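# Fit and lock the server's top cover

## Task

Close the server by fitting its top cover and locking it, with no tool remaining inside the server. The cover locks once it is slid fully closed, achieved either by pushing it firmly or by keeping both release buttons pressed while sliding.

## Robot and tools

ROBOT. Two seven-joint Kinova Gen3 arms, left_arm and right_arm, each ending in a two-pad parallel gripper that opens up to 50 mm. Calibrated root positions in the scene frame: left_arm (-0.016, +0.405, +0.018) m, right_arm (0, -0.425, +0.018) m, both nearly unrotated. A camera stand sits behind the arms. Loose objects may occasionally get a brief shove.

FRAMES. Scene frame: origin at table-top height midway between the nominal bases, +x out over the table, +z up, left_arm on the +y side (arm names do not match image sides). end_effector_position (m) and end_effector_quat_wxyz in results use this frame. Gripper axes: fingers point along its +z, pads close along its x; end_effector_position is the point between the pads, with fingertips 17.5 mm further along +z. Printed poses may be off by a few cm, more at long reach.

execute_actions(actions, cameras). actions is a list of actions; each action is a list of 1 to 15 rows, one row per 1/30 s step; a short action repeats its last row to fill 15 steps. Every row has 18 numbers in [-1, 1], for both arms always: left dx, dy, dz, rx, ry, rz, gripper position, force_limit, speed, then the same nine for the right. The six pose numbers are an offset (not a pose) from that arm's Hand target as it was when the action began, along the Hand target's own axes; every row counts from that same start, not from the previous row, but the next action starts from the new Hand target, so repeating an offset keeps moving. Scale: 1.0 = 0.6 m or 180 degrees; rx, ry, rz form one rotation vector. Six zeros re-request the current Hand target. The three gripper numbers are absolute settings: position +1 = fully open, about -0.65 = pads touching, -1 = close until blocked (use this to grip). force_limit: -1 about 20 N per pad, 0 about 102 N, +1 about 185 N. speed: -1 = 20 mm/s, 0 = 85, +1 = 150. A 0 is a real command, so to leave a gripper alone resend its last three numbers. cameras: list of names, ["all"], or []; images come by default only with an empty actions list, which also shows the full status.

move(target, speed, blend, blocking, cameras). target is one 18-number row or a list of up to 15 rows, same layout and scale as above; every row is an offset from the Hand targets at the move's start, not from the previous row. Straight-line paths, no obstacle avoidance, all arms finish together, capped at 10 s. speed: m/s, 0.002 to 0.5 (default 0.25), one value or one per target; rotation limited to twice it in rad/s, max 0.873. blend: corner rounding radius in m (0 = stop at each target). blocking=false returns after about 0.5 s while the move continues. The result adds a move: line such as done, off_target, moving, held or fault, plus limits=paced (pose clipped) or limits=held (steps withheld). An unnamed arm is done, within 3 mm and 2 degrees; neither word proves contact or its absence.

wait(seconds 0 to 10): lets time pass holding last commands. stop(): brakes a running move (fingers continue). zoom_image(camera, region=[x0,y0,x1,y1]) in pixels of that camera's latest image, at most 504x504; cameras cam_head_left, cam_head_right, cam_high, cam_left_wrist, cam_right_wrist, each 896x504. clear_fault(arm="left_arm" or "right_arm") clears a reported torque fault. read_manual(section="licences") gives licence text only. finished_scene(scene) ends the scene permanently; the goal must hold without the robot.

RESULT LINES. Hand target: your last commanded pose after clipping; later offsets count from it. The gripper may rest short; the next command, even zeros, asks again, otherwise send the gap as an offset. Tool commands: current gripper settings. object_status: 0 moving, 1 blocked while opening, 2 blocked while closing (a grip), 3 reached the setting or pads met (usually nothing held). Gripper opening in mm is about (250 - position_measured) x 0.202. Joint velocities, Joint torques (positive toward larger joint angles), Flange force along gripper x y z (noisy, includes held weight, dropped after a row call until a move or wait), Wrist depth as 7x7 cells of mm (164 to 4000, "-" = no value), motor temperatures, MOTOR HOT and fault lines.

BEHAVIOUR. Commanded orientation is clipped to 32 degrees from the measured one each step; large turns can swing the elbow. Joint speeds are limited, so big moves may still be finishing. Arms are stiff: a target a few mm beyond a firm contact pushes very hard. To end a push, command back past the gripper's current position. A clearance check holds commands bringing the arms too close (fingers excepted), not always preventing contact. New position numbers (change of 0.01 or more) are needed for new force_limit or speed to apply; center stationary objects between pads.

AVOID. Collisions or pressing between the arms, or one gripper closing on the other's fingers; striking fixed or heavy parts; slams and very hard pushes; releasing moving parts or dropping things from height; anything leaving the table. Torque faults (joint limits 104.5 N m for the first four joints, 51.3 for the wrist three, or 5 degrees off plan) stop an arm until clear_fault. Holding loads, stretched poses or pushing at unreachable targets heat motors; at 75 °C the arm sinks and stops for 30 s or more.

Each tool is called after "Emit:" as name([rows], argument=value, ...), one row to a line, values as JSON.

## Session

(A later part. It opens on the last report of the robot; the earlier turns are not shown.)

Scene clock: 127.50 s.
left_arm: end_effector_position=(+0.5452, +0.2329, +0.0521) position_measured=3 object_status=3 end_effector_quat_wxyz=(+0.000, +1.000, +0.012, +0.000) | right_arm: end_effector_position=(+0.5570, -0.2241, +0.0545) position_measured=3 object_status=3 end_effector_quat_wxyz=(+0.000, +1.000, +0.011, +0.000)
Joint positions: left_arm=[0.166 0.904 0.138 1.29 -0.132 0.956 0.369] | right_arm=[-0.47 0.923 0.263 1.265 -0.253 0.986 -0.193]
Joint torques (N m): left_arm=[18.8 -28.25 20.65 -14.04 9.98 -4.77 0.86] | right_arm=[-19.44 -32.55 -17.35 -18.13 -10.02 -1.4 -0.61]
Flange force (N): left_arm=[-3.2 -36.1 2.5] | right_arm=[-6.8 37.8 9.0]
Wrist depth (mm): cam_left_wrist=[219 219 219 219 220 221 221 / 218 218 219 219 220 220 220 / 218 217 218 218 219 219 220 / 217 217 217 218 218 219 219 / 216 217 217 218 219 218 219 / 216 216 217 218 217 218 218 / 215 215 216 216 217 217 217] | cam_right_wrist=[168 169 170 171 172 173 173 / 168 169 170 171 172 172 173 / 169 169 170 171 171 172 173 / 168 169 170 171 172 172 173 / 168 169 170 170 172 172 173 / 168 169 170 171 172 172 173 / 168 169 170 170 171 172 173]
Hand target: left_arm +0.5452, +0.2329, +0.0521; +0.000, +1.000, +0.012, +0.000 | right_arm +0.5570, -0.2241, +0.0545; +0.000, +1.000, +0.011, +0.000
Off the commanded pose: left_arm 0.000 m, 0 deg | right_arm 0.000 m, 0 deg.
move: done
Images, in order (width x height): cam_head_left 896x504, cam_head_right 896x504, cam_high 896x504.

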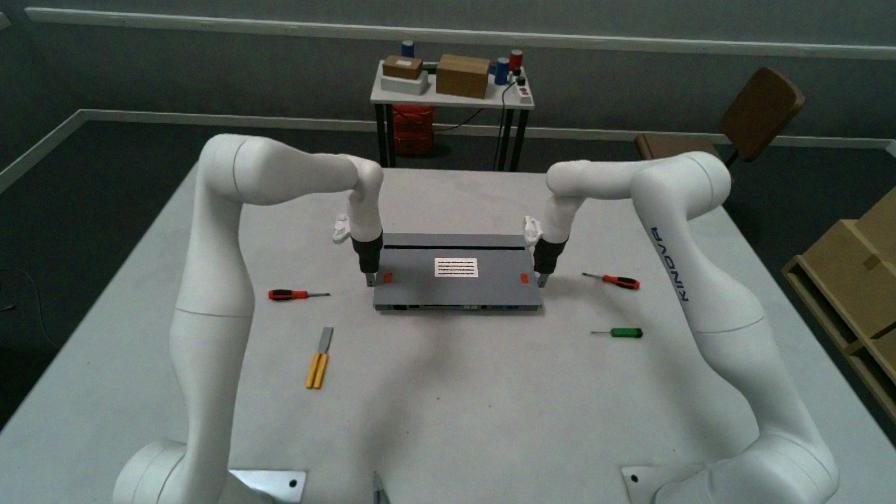

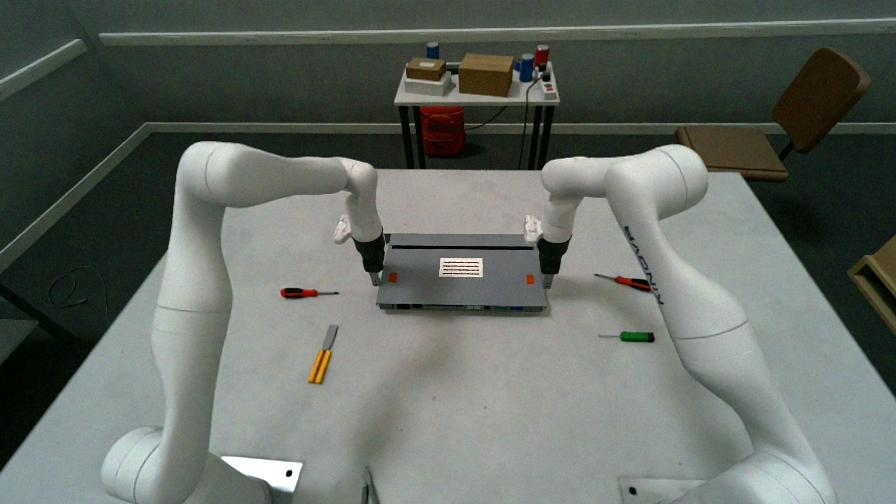

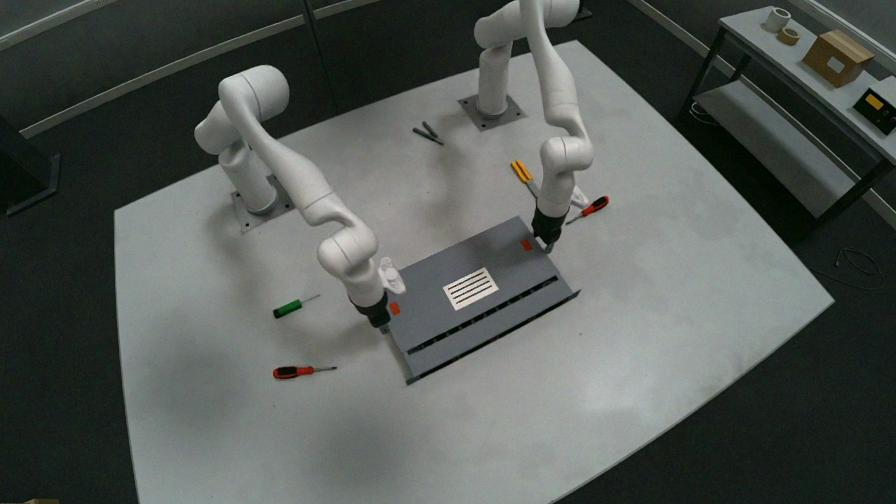

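Emit:
wait(seconds=0, cameras=["all"])

Emit:
zoom_image(camera="cam_head_left", region=[366, 290, 396, 320])

Emit:
zoom_image(camera="cam_head_left", region=[520, 290, 550, 320])

Emit:
zoom_image(camera="cam_head_right", region=[366, 290, 396, 320])

Emit:
zoom_image(camera="cam_head_right", region=[522, 290, 552, 320])

Scene clock: 130.30 s.
left_arm: end_effector_position=(+0.5452, +0.2329, +0.0521) position_measured=3 object_status=3 end_effector_quat_wxyz=(+0.000, +1.000, +0.012, +0.000) | right_arm: end_effector_position=(+0.5570, -0.2241, +0.0545) position_measured=3 object_status=3 end_effector_quat_wxyz=(+0.000, +1.000, +0.011, +0.000)
Joint positions: left_arm=[0.166 0.904 0.138 1.29 -0.132 0.956 0.369] | right_arm=[-0.47 0.923 0.263 1.265 -0.253 0.986 -0.193]
Joint torques (N m): left_arm=[18.81 -28.4 20.69 -14.08 10.01 -4.77 0.85] | right_arm=[-19.4 -32.56 -17.29 -18.13 -10.01 -1.51 -0.6]
Flange force (N): left_arm=[-3.1 -36.1 2.7] | right_arm=[-6.5 37.7 8.8]
Wrist depth (mm): cam_left_wrist=[218 219 219 219 220 220 221 / 218 219 219 219 220 220 220 / 217 218 218 218 219 220 220 / 217 217 218 218 218 219 219 / 216 217 218 218 218 218 219 / 216 216 217 217 217 218 218 / 215 215 216 217 217 217 217] | cam_right_wrist=[168 169 170 171 171 172 173 / 168 169 170 171 172 172 173 / 168 169 170 171 171 172 173 / 168 169 170 171 172 172 173 / 168 169 170 171 172 172 173 / 168 169 170 170 171 172 173 / 168 169 170 171 171 172 173]
Hand target: left_arm +0.5452, +0.2329, +0.0521; +0.000, +1.000, +0.012, +0.000 | right_arm +0.5570, -0.2241, +0.0545; +0.000, +1.000, +0.011, +0.000
Tool commands: left_gripper/position=+1.0 left_gripper/force_limit=+1.0 left_gripper/speed=+1.0 right_gripper/position=+1.0 right_gripper/force_limit=+1.0 right_gripper/speed=+1.0
Off the commanded pose: left_arm 0.000 m, 0 deg | right_arm 0.000 m, 0 deg.

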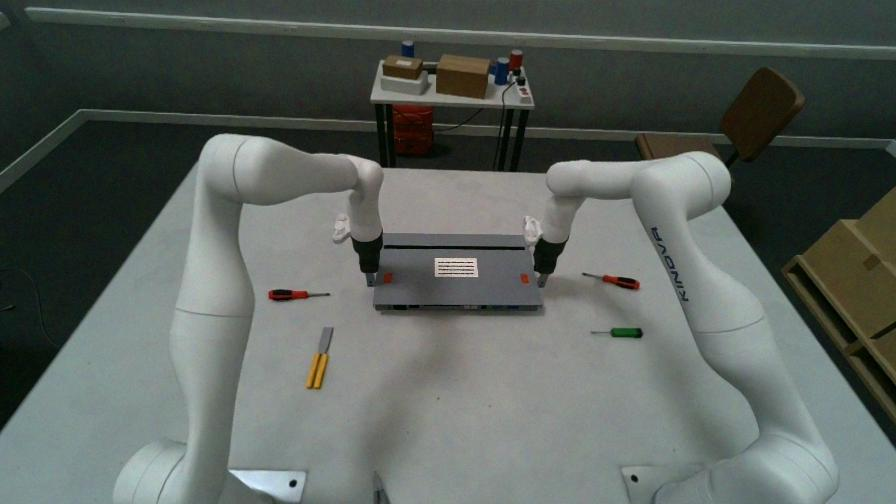

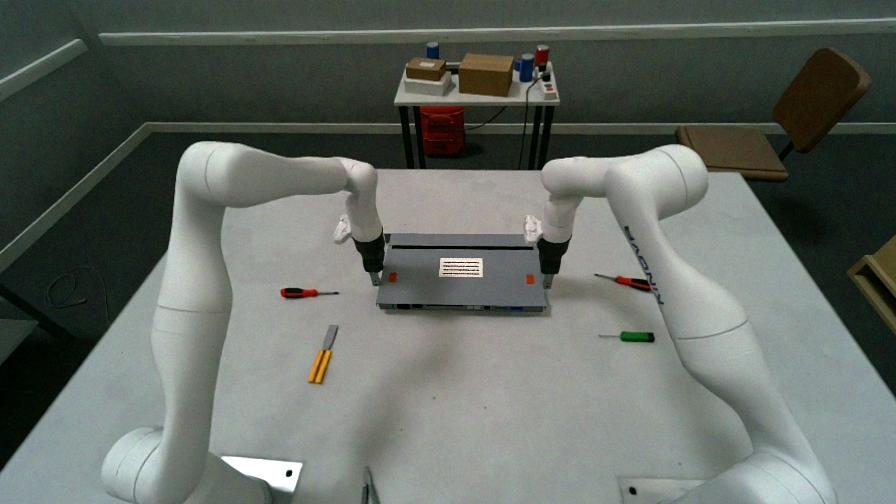

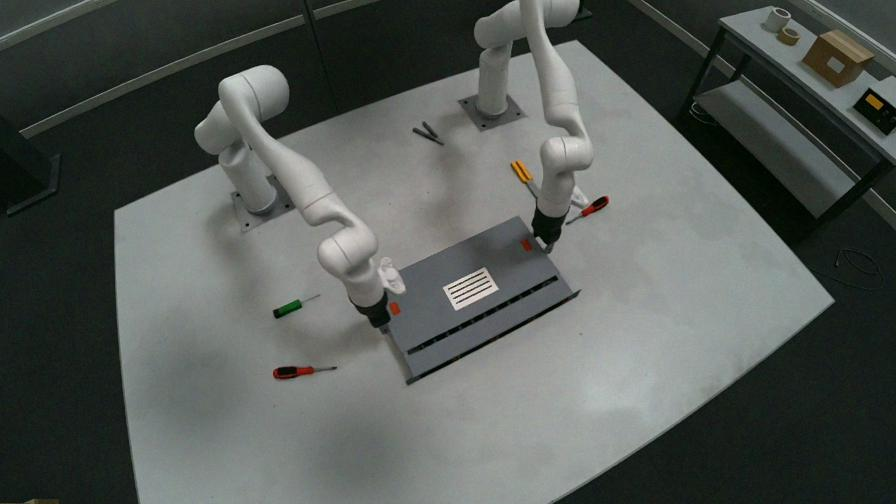

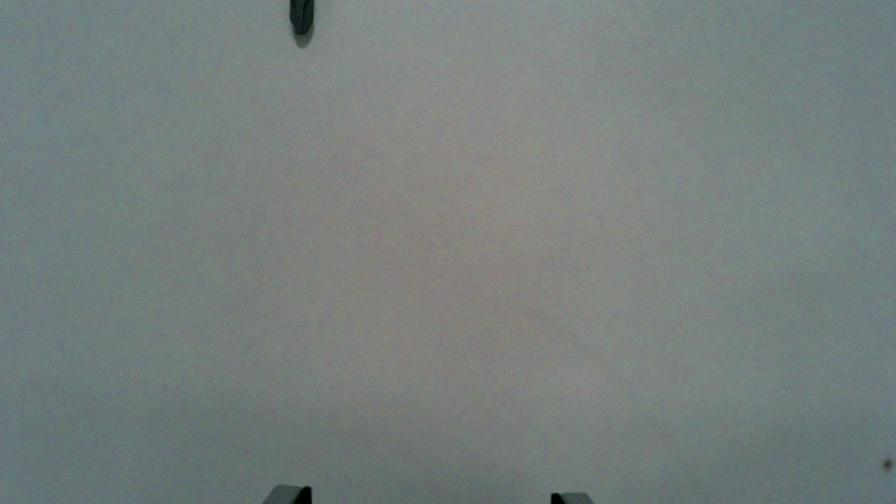

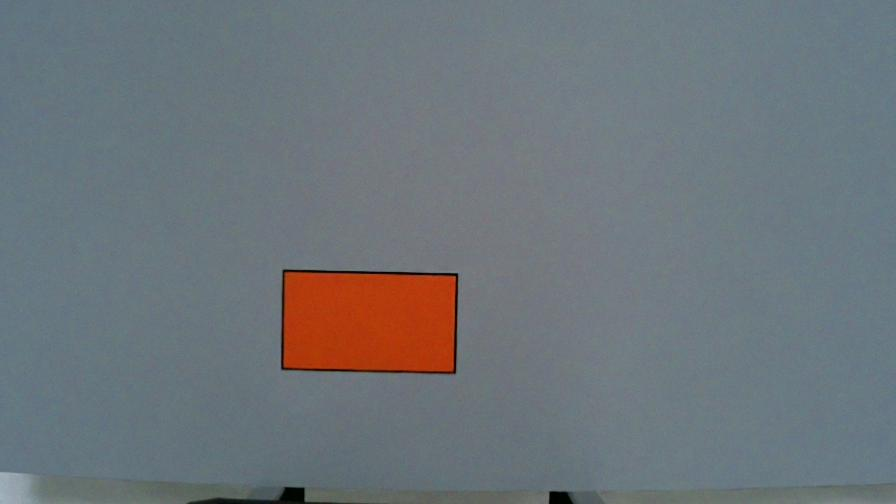

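Scaled by 16.800 from the camera's 896x504 image, which has a finer 1280x720 frame.

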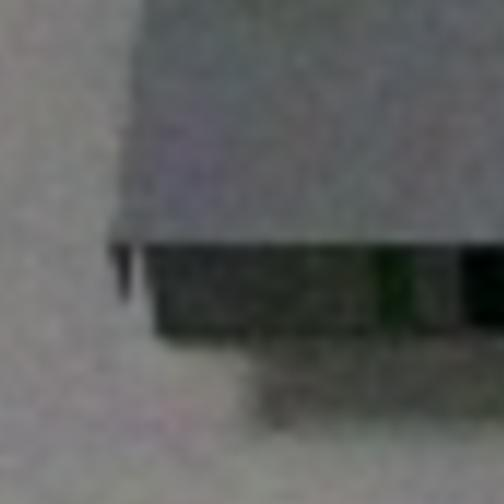

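Scaled by 16.800 from the camera's 896x504 image, which has a finer 1280x720 frame.

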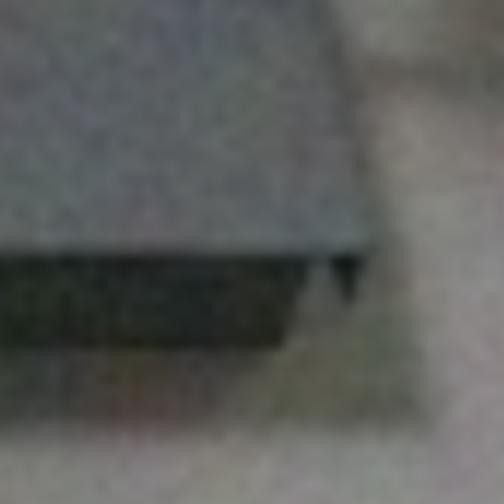

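Scaled by 16.800 from the camera's 896x504 image, which has a finer 1280x720 frame.

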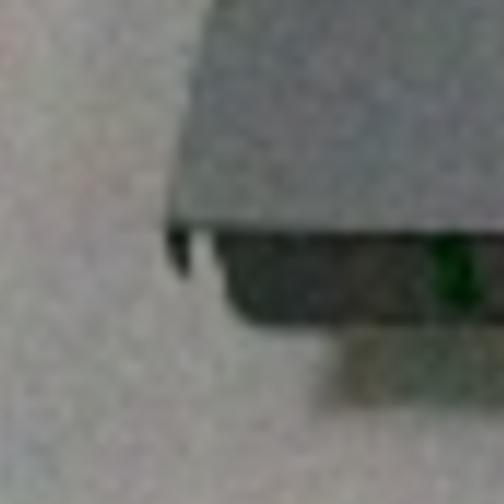

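Scaled by 16.800 from the camera's 896x504 image, which has a finer 1280x720 frame.

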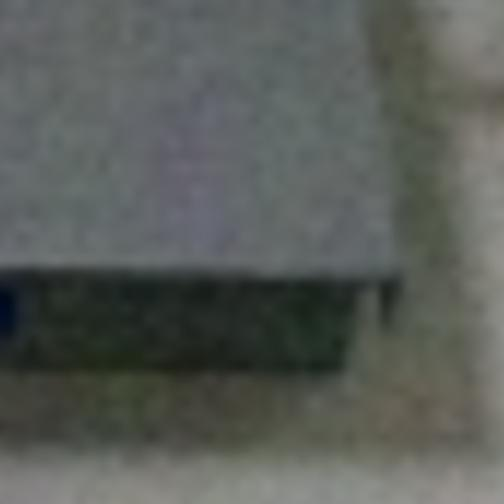

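Emit:
move(target=[0, 0, 0.0025, 0, 0, 0, 1, 1, 1, 0, 0, 0.0025, 0, 0, 0, 1, 1, 1], speed=0.02)

Scene clock: 132.30 s.
left_arm: end_effector_position=(+0.5452, +0.2329, +0.0506) position_measured=3 object_status=3 end_effector_quat_wxyz=(+0.000, +1.000, +0.011, +0.000) | right_arm: end_effector_position=(+0.5570, -0.2241, +0.0530) position_measured=3 object_status=3 end_effector_quat_wxyz=(+0.000, +1.000, +0.011, +0.000)
Joint positions: left_arm=[0.166 0.907 0.138 1.291 -0.132 0.953 0.369] | right_arm=[-0.47 0.925 0.263 1.266 -0.253 0.983 -0.193]
Joint torques (N m): left_arm=[18.87 -26.5 20.5 -12.86 9.97 -4.42 0.81] | right_arm=[-19.61 -31.62 -17.58 -17.02 -10.08 -0.93 -0.6]
Flange force (N): left_arm=[-2.3 -35.9 -0.1] | right_arm=[-4.7 37.4 7.8]
Wrist depth (mm): cam_left_wrist=[217 218 218 219 219 220 220 / 217 217 218 218 219 219 219 / 216 217 217 217 218 218 219 / 216 216 217 217 217 218 218 / 215 215 216 217 217 217 218 / 215 215 216 216 216 217 217 / 214 215 215 216 216 216 217] | cam_right_wrist=[169 169 170 170 171 172 172 / 169 169 170 170 171 172 172 / 169 169 170 170 171 172 172 / 169 170 170 170 171 172 172 / 169 169 170 170 171 172 172 / 169 169 170 170 171 172 172 / 169 169 170 170 171 171 172]
Hand target: left_arm +0.5452, +0.2329, +0.0506; +0.000, +1.000, +0.011, +0.000 | right_arm +0.5570, -0.2241, +0.0530; +0.000, +1.000, +0.011, +0.000
Off the commanded pose: left_arm 0.000 m, 0 deg | right_arm 0.000 m, 0 deg.
move: done

Emit:
move(target=[0, 0, 0.0017, 0, 0, 0, 1, 1, 1, 0, 0, 0.0017, 0, 0, 0, 1, 1, 1], speed=0.02)

Scene clock: 133.13 s.
left_arm: end_effector_position=(+0.5452, +0.2330, +0.0496) position_measured=3 object_status=3 end_effector_quat_wxyz=(+0.000, +1.000, +0.012, +0.000) | right_arm: end_effector_position=(+0.5570, -0.2241, +0.0520) position_measured=3 object_status=3 end_effector_quat_wxyz=(+0.000, +1.000, +0.011, +0.000)
Joint positions: left_arm=[0.166 0.908 0.137 1.291 -0.133 0.951 0.369] | right_arm=[-0.47 0.927 0.262 1.267 -0.253 0.98 -0.193]
Joint torques (N m): left_arm=[19.22 -26.78 20.86 -12.79 10.02 -4.32 0.72] | right_arm=[-19.68 -31.32 -17.81 -17.45 -10.14 -1.26 -0.55]
Flange force (N): left_arm=[-1.8 -36.2 0.5] | right_arm=[-6.4 38.0 6.8]
Wrist depth (mm): cam_left_wrist=[216 217 217 218 218 218 219 / 216 216 216 217 217 218 218 / 216 216 216 216 217 217 218 / 215 215 215 216 216 216 217 / 214 215 215 216 216 216 217 / 213 214 215 215 215 216 216 / 213 213 214 214 215 215 215] | cam_right_wrist=[169 169 170 170 170 171 172 / 169 170 170 170 171 171 171 / 169 169 170 170 171 171 171 / 169 170 170 170 171 171 171 / 169 169 170 170 170 171 171 / 169 169 170 170 171 171 171 / 169 169 170 170 170 171 171]
Hand target: left_arm +0.5452, +0.2329, +0.0496; +0.000, +1.000, +0.012, +0.000 | right_arm +0.5570, -0.2241, +0.0520; +0.000, +1.000, +0.011, +0.000
Off the commanded pose: left_arm 0.000 m, 0 deg | right_arm 0.000 m, 0 deg.
move: done

Emit:
move(target=[0, 0, 0.0017, 0, 0, 0, 1, 1, 1, 0, 0, 0.0017, 0, 0, 0, 1, 1, 1], speed=0.02)

Scene clock: 133.93 s.
left_arm: end_effector_position=(+0.5452, +0.2329, +0.0486) position_measured=3 object_status=3 end_effector_quat_wxyz=(+0.000, +1.000, +0.012, +0.000) | right_arm: end_effector_position=(+0.5570, -0.2241, +0.0510) position_measured=3 object_status=3 end_effector_quat_wxyz=(+0.000, +1.000, +0.011, +0.000)
Joint positions: left_arm=[0.166 0.909 0.137 1.292 -0.133 0.949 0.369] | right_arm=[-0.47 0.928 0.262 1.267 -0.254 0.978 -0.193]
Joint torques (N m): left_arm=[19.25 -20.17 20.3 -12.4 9.83 -6.55 0.87] | right_arm=[-19.92 -24.13 -18.78 -16.25 -10.31 -2.94 -0.72]
Flange force (N): left_arm=[-7.1 -38.2 -13.9] | right_arm=[-10.5 40.1 -7.8]
Wrist depth (mm): cam_left_wrist=[216 216 217 217 217 218 218 / 215 216 216 216 217 217 218 / 215 215 216 216 217 217 218 / 214 214 215 216 216 216 216 / 214 214 214 215 215 216 216 / 213 213 214 215 215 215 216 / 213 213 214 214 214 215 215] | cam_right_wrist=[169 169 170 170 170 170 171 / 169 169 170 170 170 171 171 / 169 169 169 170 170 171 171 / 169 169 170 170 170 171 171 / 169 169 170 170 171 170 171 / 169 169 170 170 170 171 171 / 169 169 170 170 170 170 171]
Hand target: left_arm +0.5452, +0.2329, +0.0486; +0.000, +1.000, +0.012, +0.000 | right_arm +0.5570, -0.2241, +0.0510; +0.000, +1.000, +0.011, +0.000
Off the commanded pose: left_arm 0.000 m, 0 deg | right_arm 0.000 m, 0 deg.
move: done

Emit:
move([
  [0, 0, -0.0009, 0, 0, 0, 1, 1, 1, 0, 0, -0.0009, 0, 0, 0, 1, 1, 1],
  [0.0067, 0, -0.0009, 0, 0, 0, 1, 1, 1, 0.0067, 0, -0.0009, 0, 0, 0, 1, 1, 1],
], speed=0.02)

Scene clock: 135.13 s.
left_arm: end_effector_position=(+0.5492, +0.2330, +0.0491) position_measured=3 object_status=3 end_effector_quat_wxyz=(+0.000, +1.000, +0.012, +0.000) | right_arm: end_effector_position=(+0.5610, -0.2240, +0.0515) position_measured=3 object_status=3 end_effector_quat_wxyz=(+0.000, +1.000, +0.011, +0.000)
Joint positions: left_arm=[0.165 0.916 0.137 1.274 -0.133 0.96 0.366] | right_arm=[-0.466 0.935 0.262 1.249 -0.254 0.99 -0.192]
Joint torques (N m): left_arm=[19.05 -26 20.56 -14.07 9.91 -5.59 0.8] | right_arm=[-19.11 -30.61 -17.16 -18.14 -9.88 -2.49 -0.58]
Flange force (N): left_arm=[-6.2 -37.2 -2.7] | right_arm=[-8.9 37.6 3.8]
Wrist depth (mm): cam_left_wrist=[216 216 216 217 217 217 218 / 215 215 216 217 217 217 218 / 215 215 216 216 216 217 217 / 215 214 215 215 216 216 217 / 214 214 215 215 215 216 216 / 213 213 214 214 215 215 216 / 212 213 213 214 214 215 215] | cam_right_wrist=[169 169 170 170 170 170 171 / 169 169 170 170 170 171 171 / 169 169 170 170 170 170 171 / 169 169 170 170 170 170 171 / 169 169 170 170 170 170 171 / 169 169 170 170 170 171 171 / 169 169 169 170 170 170 171]
Hand target: left_arm +0.5492, +0.2330, +0.0491; +0.000, +1.000, +0.012, +0.000 | right_arm +0.5610, -0.2240, +0.0515; +0.000, +1.000, +0.011, +0.000
Off the commanded pose: left_arm 0.000 m, 0 deg | right_arm 0.000 m, 0 deg.
move: done

Emit:
move(target=[0.005, 0, 0, 0, 0, 0, 1, 1, 1, 0.005, 0, 0, 0, 0, 0, 1, 1, 1], speed=0.02, cameras=["cam_head_left", "cam_head_right", "cam_high", "cam_right_wrist"])

Emit:
zoom_image(camera="cam_head_left", region=[375, 230, 455, 260])

Emit:
zoom_image(camera="cam_head_left", region=[455, 230, 535, 260])

Emit:
zoom_image(camera="cam_high", region=[385, 310, 445, 370])

Emit:
zoom_image(camera="cam_high", region=[525, 240, 585, 300])

Emit:
zoom_image(camera="cam_head_left", region=[366, 290, 396, 320])

Emit:
zoom_image(camera="cam_head_left", region=[520, 290, 550, 320])

Scene clock: 136.07 s.
left_arm: end_effector_position=(+0.5522, +0.2331, +0.0491) position_measured=3 object_status=3 end_effector_quat_wxyz=(+0.000, +1.000, +0.012, +0.000) | right_arm: end_effector_position=(+0.5640, -0.2240, +0.0515) position_measured=3 object_status=3 end_effector_quat_wxyz=(+0.000, +1.000, +0.011, +0.000)
Joint positions: left_arm=[0.164 0.922 0.138 1.26 -0.133 0.967 0.364] | right_arm=[-0.463 0.941 0.263 1.235 -0.254 0.997 -0.192]
Joint torques (N m): left_arm=[17.94 -26.54 19.4 -17.46 9.3 -8.25 0.9] | right_arm=[-18 -31.26 -15.68 -22.5 -9.6 -5.72 -0.56]
Flange force (N): left_arm=[-14.1 -37.8 -5.7] | right_arm=[-20.8 39.4 1.2]
Wrist depth (mm): cam_left_wrist=[216 216 216 217 217 218 218 / 215 216 216 216 217 217 217 / 215 215 215 216 216 216 217 / 214 215 214 215 216 216 217 / 213 214 214 215 215 215 216 / 213 213 214 214 215 214 215 / 213 213 213 214 214 214 215] | cam_right_wrist=[169 169 169 170 170 170 170 / 169 169 169 170 170 170 171 / 169 169 169 170 170 170 170 / 169 169 169 170 170 170 170 / 169 169 170 170 170 170 171 / 169 169 169 169 170 170 171 / 169 169 170 170 170 170 170]
Hand target: left_arm +0.5522, +0.2331, +0.0491; +0.000, +1.000, +0.012, +0.000 | right_arm +0.5640, -0.2240, +0.0515; +0.000, +1.000, +0.011, +0.000
Off the commanded pose: left_arm 0.000 m, 0 deg | right_arm 0.000 m, 0 deg.
move: done
Images, in order (width x height): cam_head_left 896x504, cam_head_right 896x504, cam_high 896x504, cam_right_wrist 896x504.

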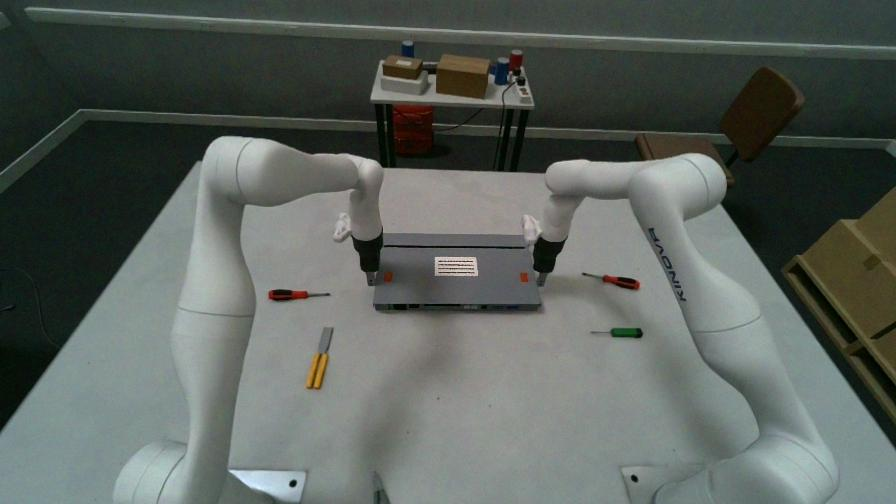

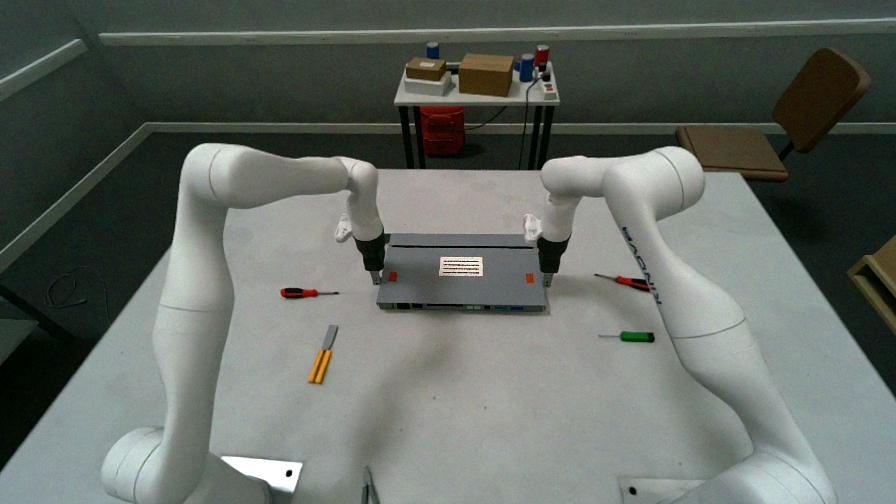

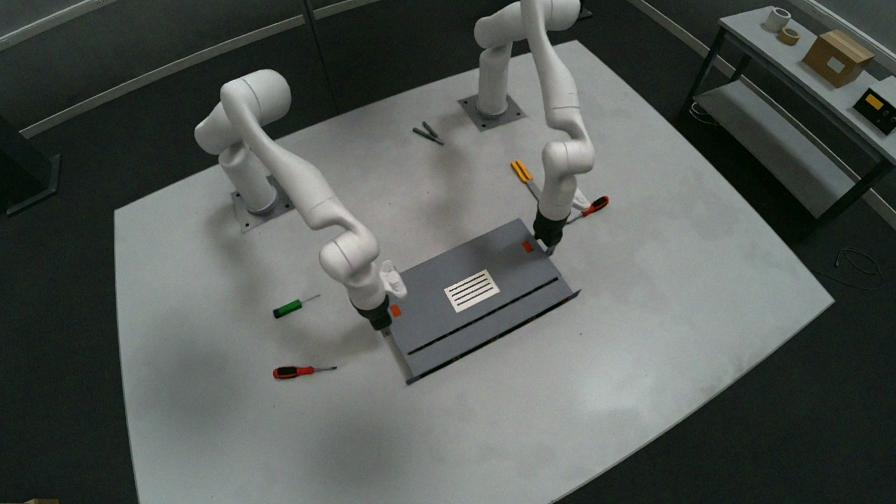

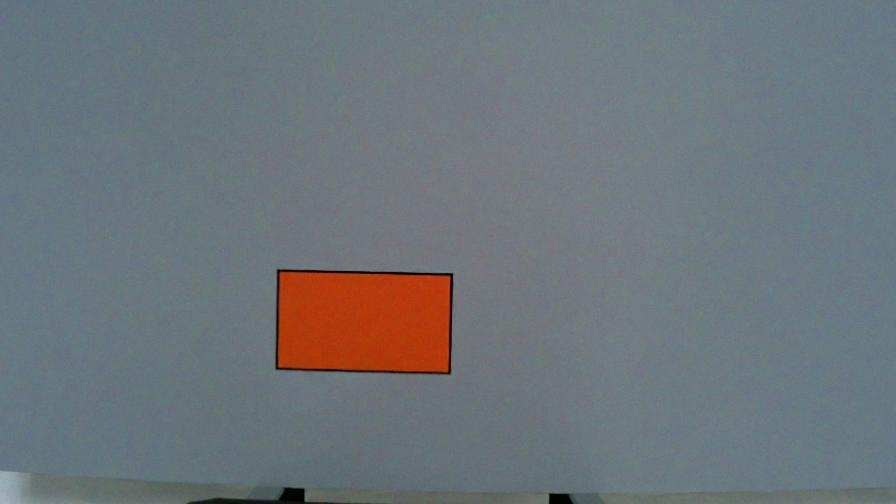

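Scaled by 6.300 from the camera's 896x504 image, which has a finer 1280x720 frame.

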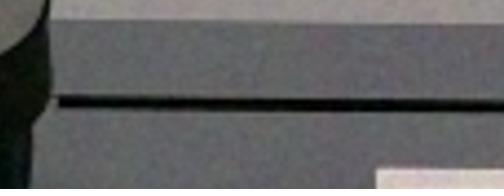

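Scaled by 6.300 from the camera's 896x504 image, which has a finer 1280x720 frame.

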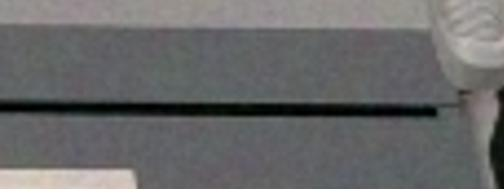

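Scaled by 8.400 from the camera's 896x504 image, which has a finer 1280x720 frame.

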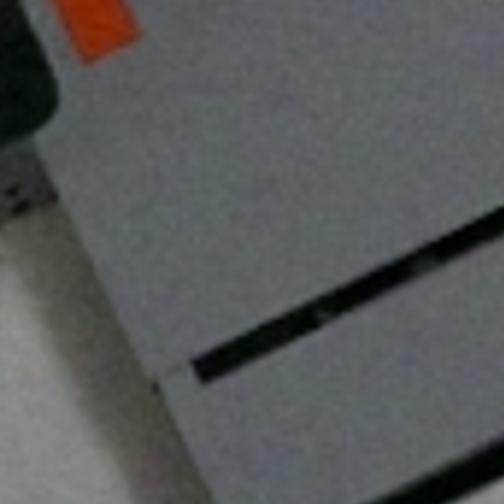

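Scaled by 8.400 from the camera's 896x504 image, which has a finer 1280x720 frame.

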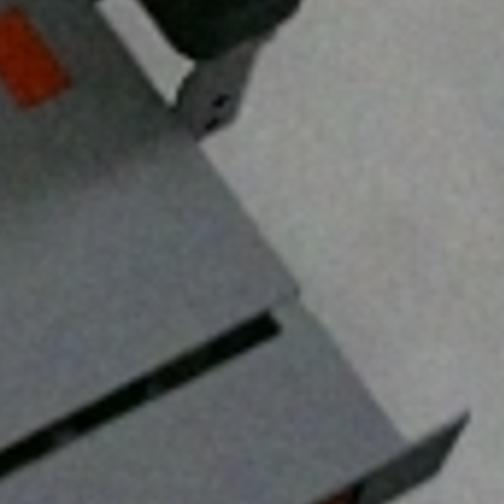

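Scaled by 16.800 from the camera's 896x504 image, which has a finer 1280x720 frame.

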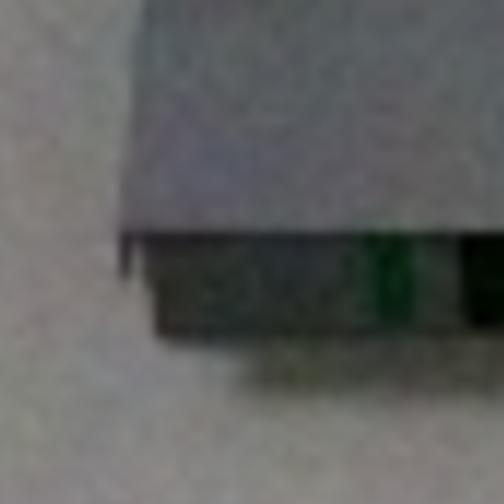

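Scaled by 16.800 from the camera's 896x504 image, which has a finer 1280x720 frame.

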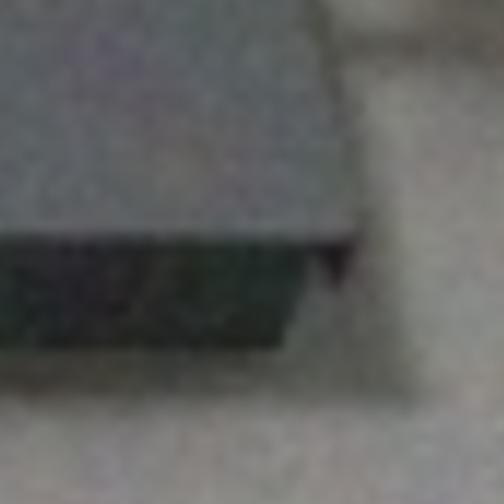

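Emit:
move([
  [0, 0.00333, 0, 0, 0, 0, 1, 1, 1, 0, -0.00333, 0, 0, 0, 0, 1, 1, 1],
  [0.0033, 0.00333, 0, 0, 0, 0, 1, 1, 1, 0.0033, -0.00333, 0, 0, 0, 0, 1, 1, 1],
], speed=0.02)

Scene clock: 138.10 s.
left_arm: end_effector_position=(+0.5542, +0.2312, +0.0491) position_measured=3 object_status=3 end_effector_quat_wxyz=(+0.000, +1.000, +0.011, +0.000) | right_arm: end_effector_position=(+0.5660, -0.2220, +0.0515) position_measured=3 object_status=3 end_effector_quat_wxyz=(+0.000, +1.000, +0.011, +0.000)
Joint positions: left_arm=[0.167 0.927 0.138 1.248 -0.133 0.974 0.366] | right_arm=[-0.464 0.947 0.263 1.223 -0.254 1.004 -0.195]
Joint torques (N m): left_arm=[27.06 -25.67 28.76 -19.6 14.07 -10.91 1.41] | right_arm=[-27.49 -32.04 -25.2 -25.13 -14.96 -6.6 -1.14]
Flange force (N): left_arm=[-16.5 -55.5 -9.5] | right_arm=[-19.5 56.5 -1.1]
Wrist depth (mm): cam_left_wrist=[216 217 216 217 218 218 218 / 215 215 216 217 217 217 218 / 215 215 215 216 216 217 217 / 214 215 215 215 215 216 216 / 213 214 214 215 215 215 216 / 213 213 214 214 214 215 215 / 212 213 213 214 214 215 214] | cam_right_wrist=[169 169 169 170 170 170 170 / 169 169 169 170 170 170 170 / 169 169 169 169 170 170 171 / 169 169 169 170 170 170 171 / 169 169 169 170 170 170 170 / 169 169 169 170 170 170 170 / 169 169 169 170 170 170 170]
Hand target: left_arm +0.5542, +0.2311, +0.0491; +0.000, +1.000, +0.012, +0.000 | right_arm +0.5660, -0.2219, +0.0515; +0.000, +1.000, +0.011, +0.000
Off the commanded pose: left_arm 0.000 m, 0 deg | right_arm 0.000 m, 0 deg.
move: done

Emit:
move(target=[0.0033, 0, 0, 0, 0, 0, 1, 1, 1, 0.0033, 0, 0, 0, 0, 0, 1, 1, 1], speed=0.02, cameras=["cam_head_left", "cam_head_right", "cam_high", "cam_right_wrist"])

Emit:
zoom_image(camera="cam_head_left", region=[375, 230, 455, 260])

Emit:
zoom_image(camera="cam_head_left", region=[455, 230, 535, 260])

Emit:
zoom_image(camera="cam_high", region=[385, 310, 445, 370])

Emit:
zoom_image(camera="cam_high", region=[525, 240, 585, 300])

Scene clock: 139.07 s.
left_arm: end_effector_position=(+0.5562, +0.2312, +0.0491) position_measured=3 object_status=3 end_effector_quat_wxyz=(+0.000, +1.000, +0.012, +0.000) | right_arm: end_effector_position=(+0.5679, -0.2219, +0.0515) position_measured=3 object_status=3 end_effector_quat_wxyz=(+0.000, +1.000, +0.011, +0.000)
Joint positions: left_arm=[0.167 0.931 0.138 1.24 -0.133 0.979 0.365] | right_arm=[-0.462 0.95 0.263 1.214 -0.254 1.009 -0.195]
Joint torques (N m): left_arm=[27.29 -26.02 29.01 -19.47 14.31 -10.72 1.5] | right_arm=[-27.99 -31.9 -25.55 -25.16 -15.24 -6.71 -1.2]
Flange force (N): left_arm=[-15.9 -55.6 -8.7] | right_arm=[-19.5 57.3 -1.7]
Wrist depth (mm): cam_left_wrist=[216 216 217 217 217 218 218 / 215 216 216 216 217 218 217 / 215 215 215 216 216 217 217 / 214 214 215 215 215 216 216 / 214 213 214 214 215 215 216 / 213 214 214 214 215 214 215 / 212 213 213 214 214 214 214] | cam_right_wrist=[168 169 169 169 170 170 170 / 169 169 169 170 170 170 170 / 169 169 169 169 170 170 171 / 169 169 169 169 170 170 170 / 169 169 169 169 170 170 170 / 169 169 169 170 170 170 170 / 169 169 169 170 170 170 170]
Hand target: left_arm +0.5562, +0.2312, +0.0491; +0.000, +1.000, +0.012, +0.000 | right_arm +0.5679, -0.2219, +0.0515; +0.000, +1.000, +0.011, +0.000
Off the commanded pose: left_arm 0.000 m, 0 deg | right_arm 0.000 m, 0 deg.
move: done
Images, in order (width x height): cam_head_left 896x504, cam_head_right 896x504, cam_high 896x504, cam_right_wrist 896x504.

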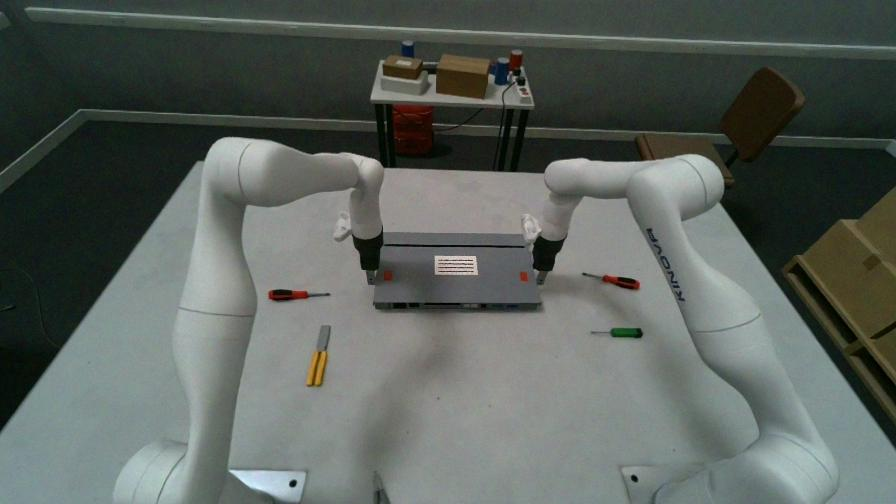

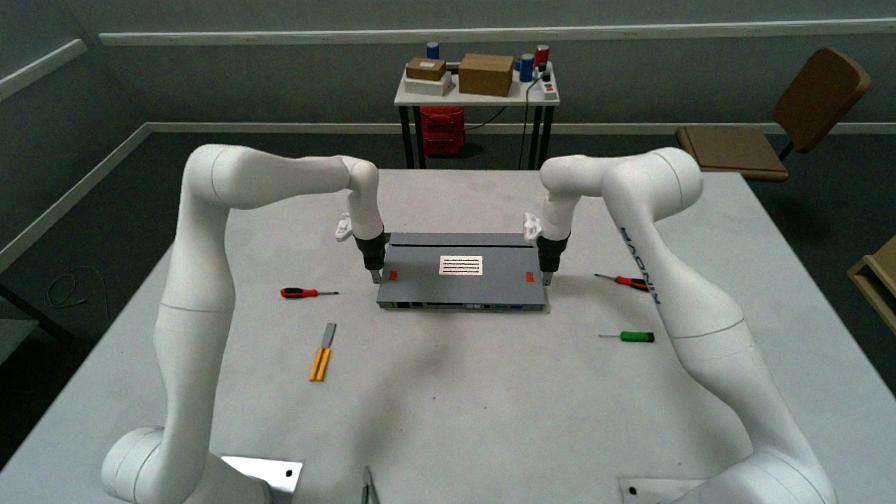

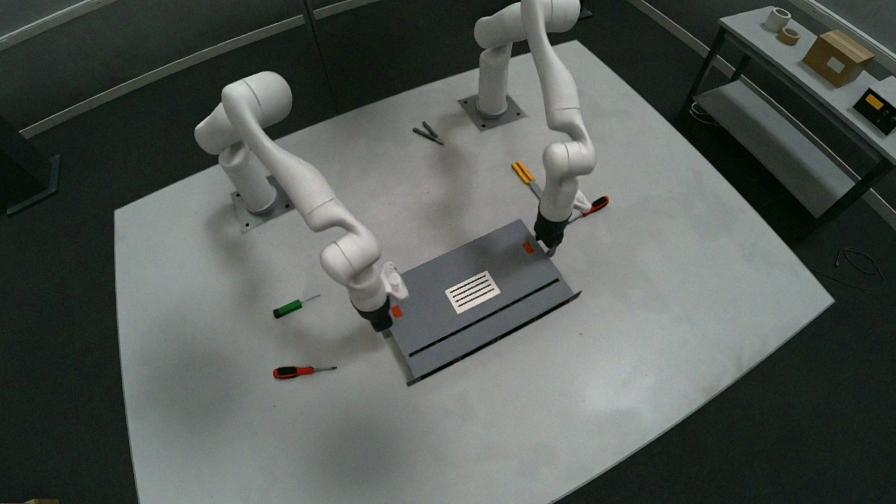

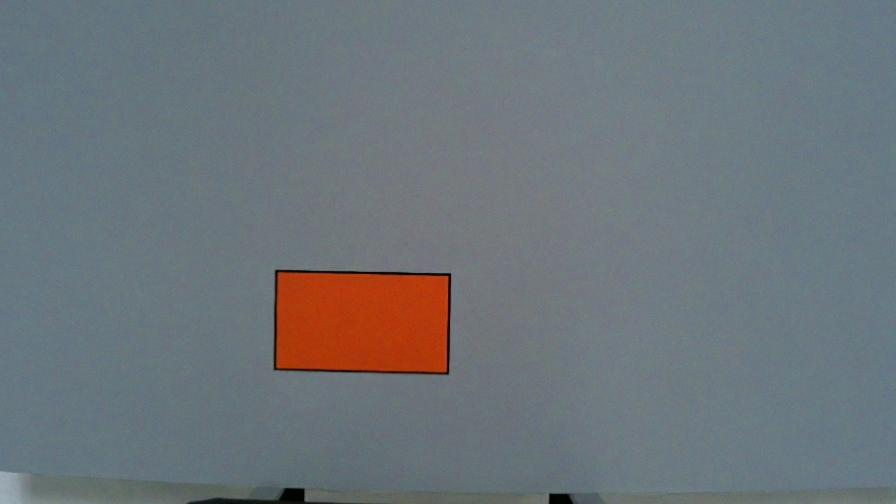

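Scaled by 6.300 from the camera's 896x504 image, which has a finer 1280x720 frame.

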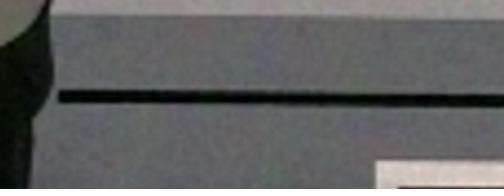

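Scaled by 6.300 from the camera's 896x504 image, which has a finer 1280x720 frame.

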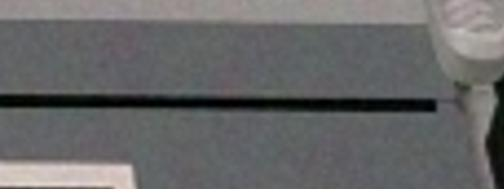

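Scaled by 8.400 from the camera's 896x504 image, which has a finer 1280x720 frame.

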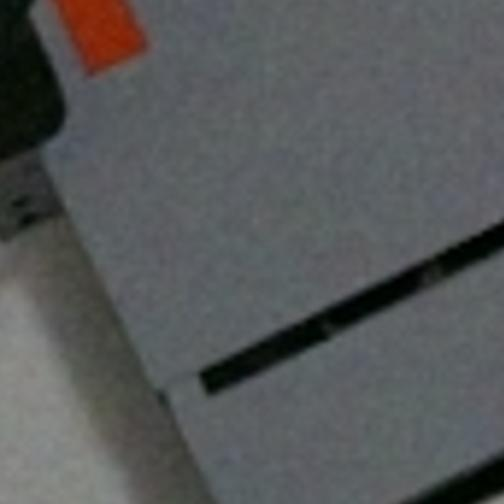

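Scaled by 8.400 from the camera's 896x504 image, which has a finer 1280x720 frame.

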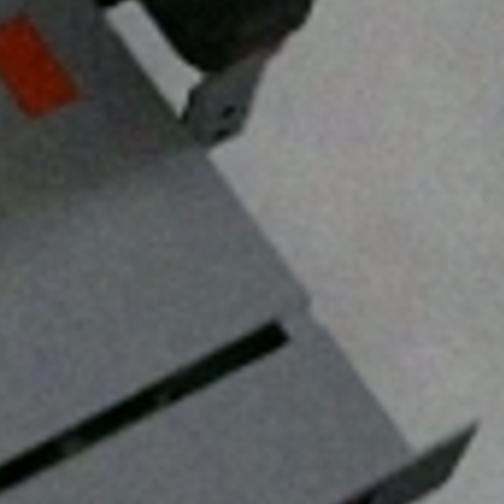

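Emit:
move([
  [0, -0.012, 0, 0, 0, 0, 1, 1, 1, 0, 0.012, 0, 0, 0, 0, 1, 1, 1],
  [0, -0.05, 0, 0, 0, 0, 1, 1, 1, 0, 0.05, 0, 0, 0, 0, 1, 1, 1],
  [0, -0.05, -0.2, 0, 0, 0, 1, 1, 1, 0, 0.05, -0.2, 0, 0, 0, 1, 1, 1],
], speed=[0.03, 0.1, 0.25], blend=[0.003, 0.01, 0], cameras=["cam_head_left", "cam_head_right", "cam_high"])

Emit:
zoom_image(camera="cam_high", region=[370, 210, 600, 400])

Emit:
zoom_image(camera="cam_head_left", region=[370, 225, 460, 315])

Emit:
zoom_image(camera="cam_head_left", region=[460, 225, 550, 315])

Scene clock: 143.20 s.
left_arm: end_effector_position=(+0.5555, +0.2613, +0.1691) position_measured=3 object_status=3 end_effector_quat_wxyz=(+0.000, +1.000, +0.012, +0.000) | right_arm: end_effector_position=(+0.5687, -0.2520, +0.1714) position_measured=3 object_status=3 end_effector_quat_wxyz=(+0.000, +1.000, +0.011, +0.000)
Joint positions: left_arm=[0.108 0.773 0.16 1.148 -0.118 1.229 0.304] | right_arm=[-0.424 0.795 0.292 1.12 -0.219 1.256 -0.174]
Joint torques (N m): left_arm=[0.49 -23.23 0.7 -9.23 0.01 -0.13 -0.27] | right_arm=[0.3 -25.04 1.75 -10.92 0.28 0.35 -0.17]
Flange force (N): left_arm=[-2.2 -0.8 -1.1] | right_arm=[-7.6 2.0 5.8]
Wrist depth (mm): cam_left_wrist=[334 337 337 339 337 339 340 / 335 336 336 336 337 338 339 / 335 335 336 336 337 337 339 / 334 334 335 335 335 337 338 / 333 334 334 334 336 336 338 / 332 333 334 335 334 335 336 / 331 332 333 334 335 335 336] | cam_right_wrist=[336 290 290 290 292 292 293 / 335 290 290 291 291 292 293 / 335 289 290 291 291 292 292 / 335 290 290 291 291 291 292 / 334 336 336 291 337 337 294 / 334 335 336 336 337 338 339 / 334 334 336 337 337 337 338]
Hand target: left_arm +0.5555, +0.2612, +0.1691; +0.000, +1.000, +0.012, +0.000 | right_arm +0.5687, -0.2520, +0.1715; +0.000, +1.000, +0.011, +0.000
Off the commanded pose: left_arm 0.000 m, 0 deg | right_arm 0.000 m, 0 deg.
move: done
Images, in order (width x height): cam_head_left 896x504, cam_head_right 896x504, cam_high 896x504.

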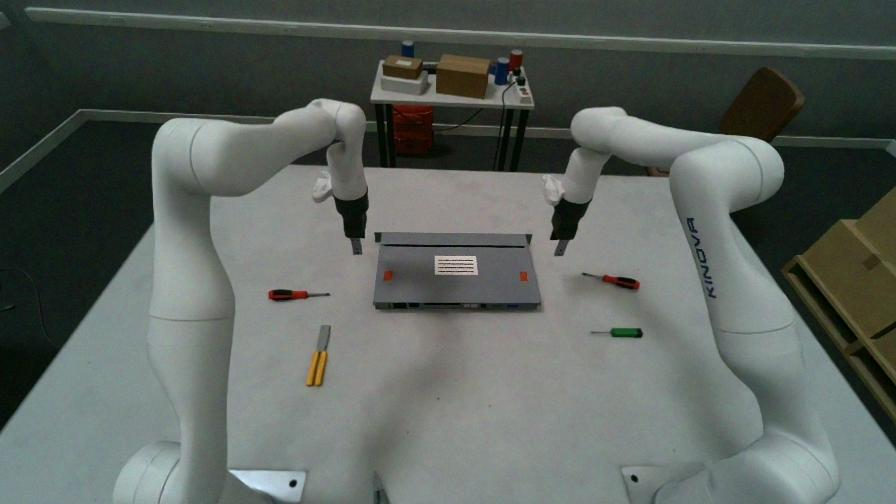

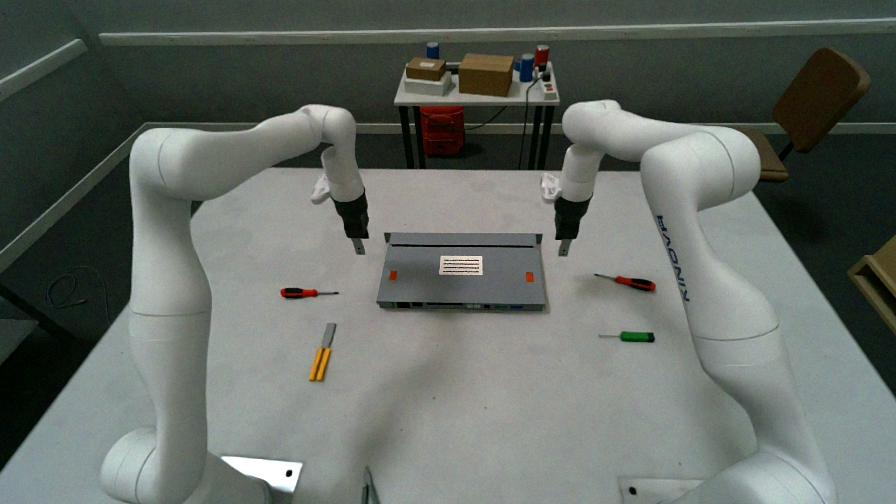

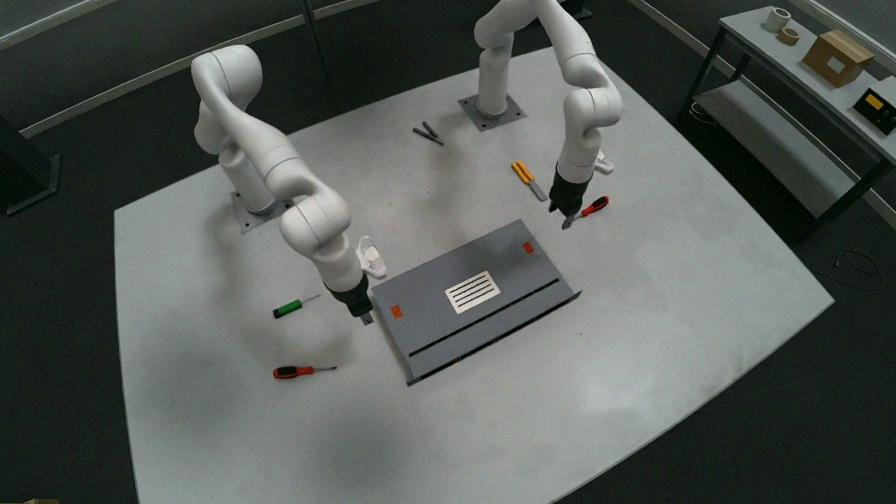

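Scaled by 2.191 from the camera's 896x504 image, which has a finer 1280x720 frame.

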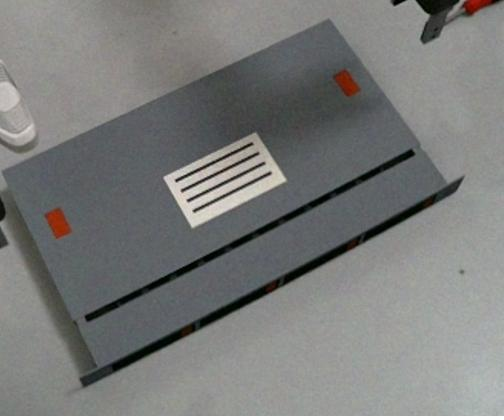

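Scaled by 5.600 from the camera's 896x504 image, which has a finer 1280x720 frame.

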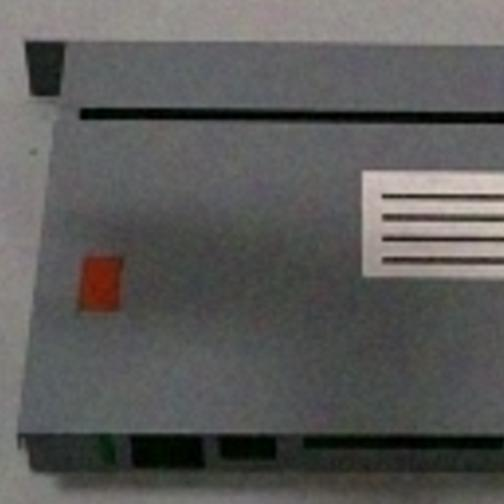

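Scaled by 5.600 from the camera's 896x504 image, which has a finer 1280x720 frame.

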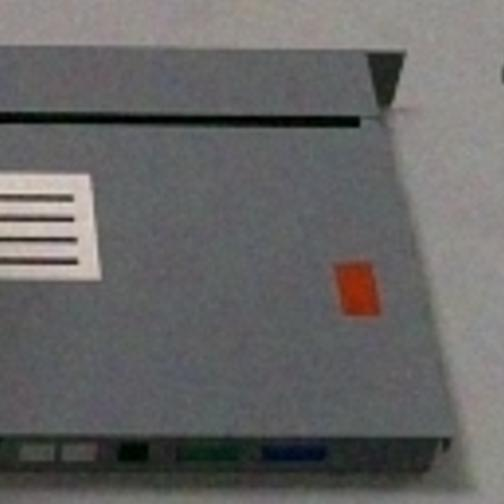

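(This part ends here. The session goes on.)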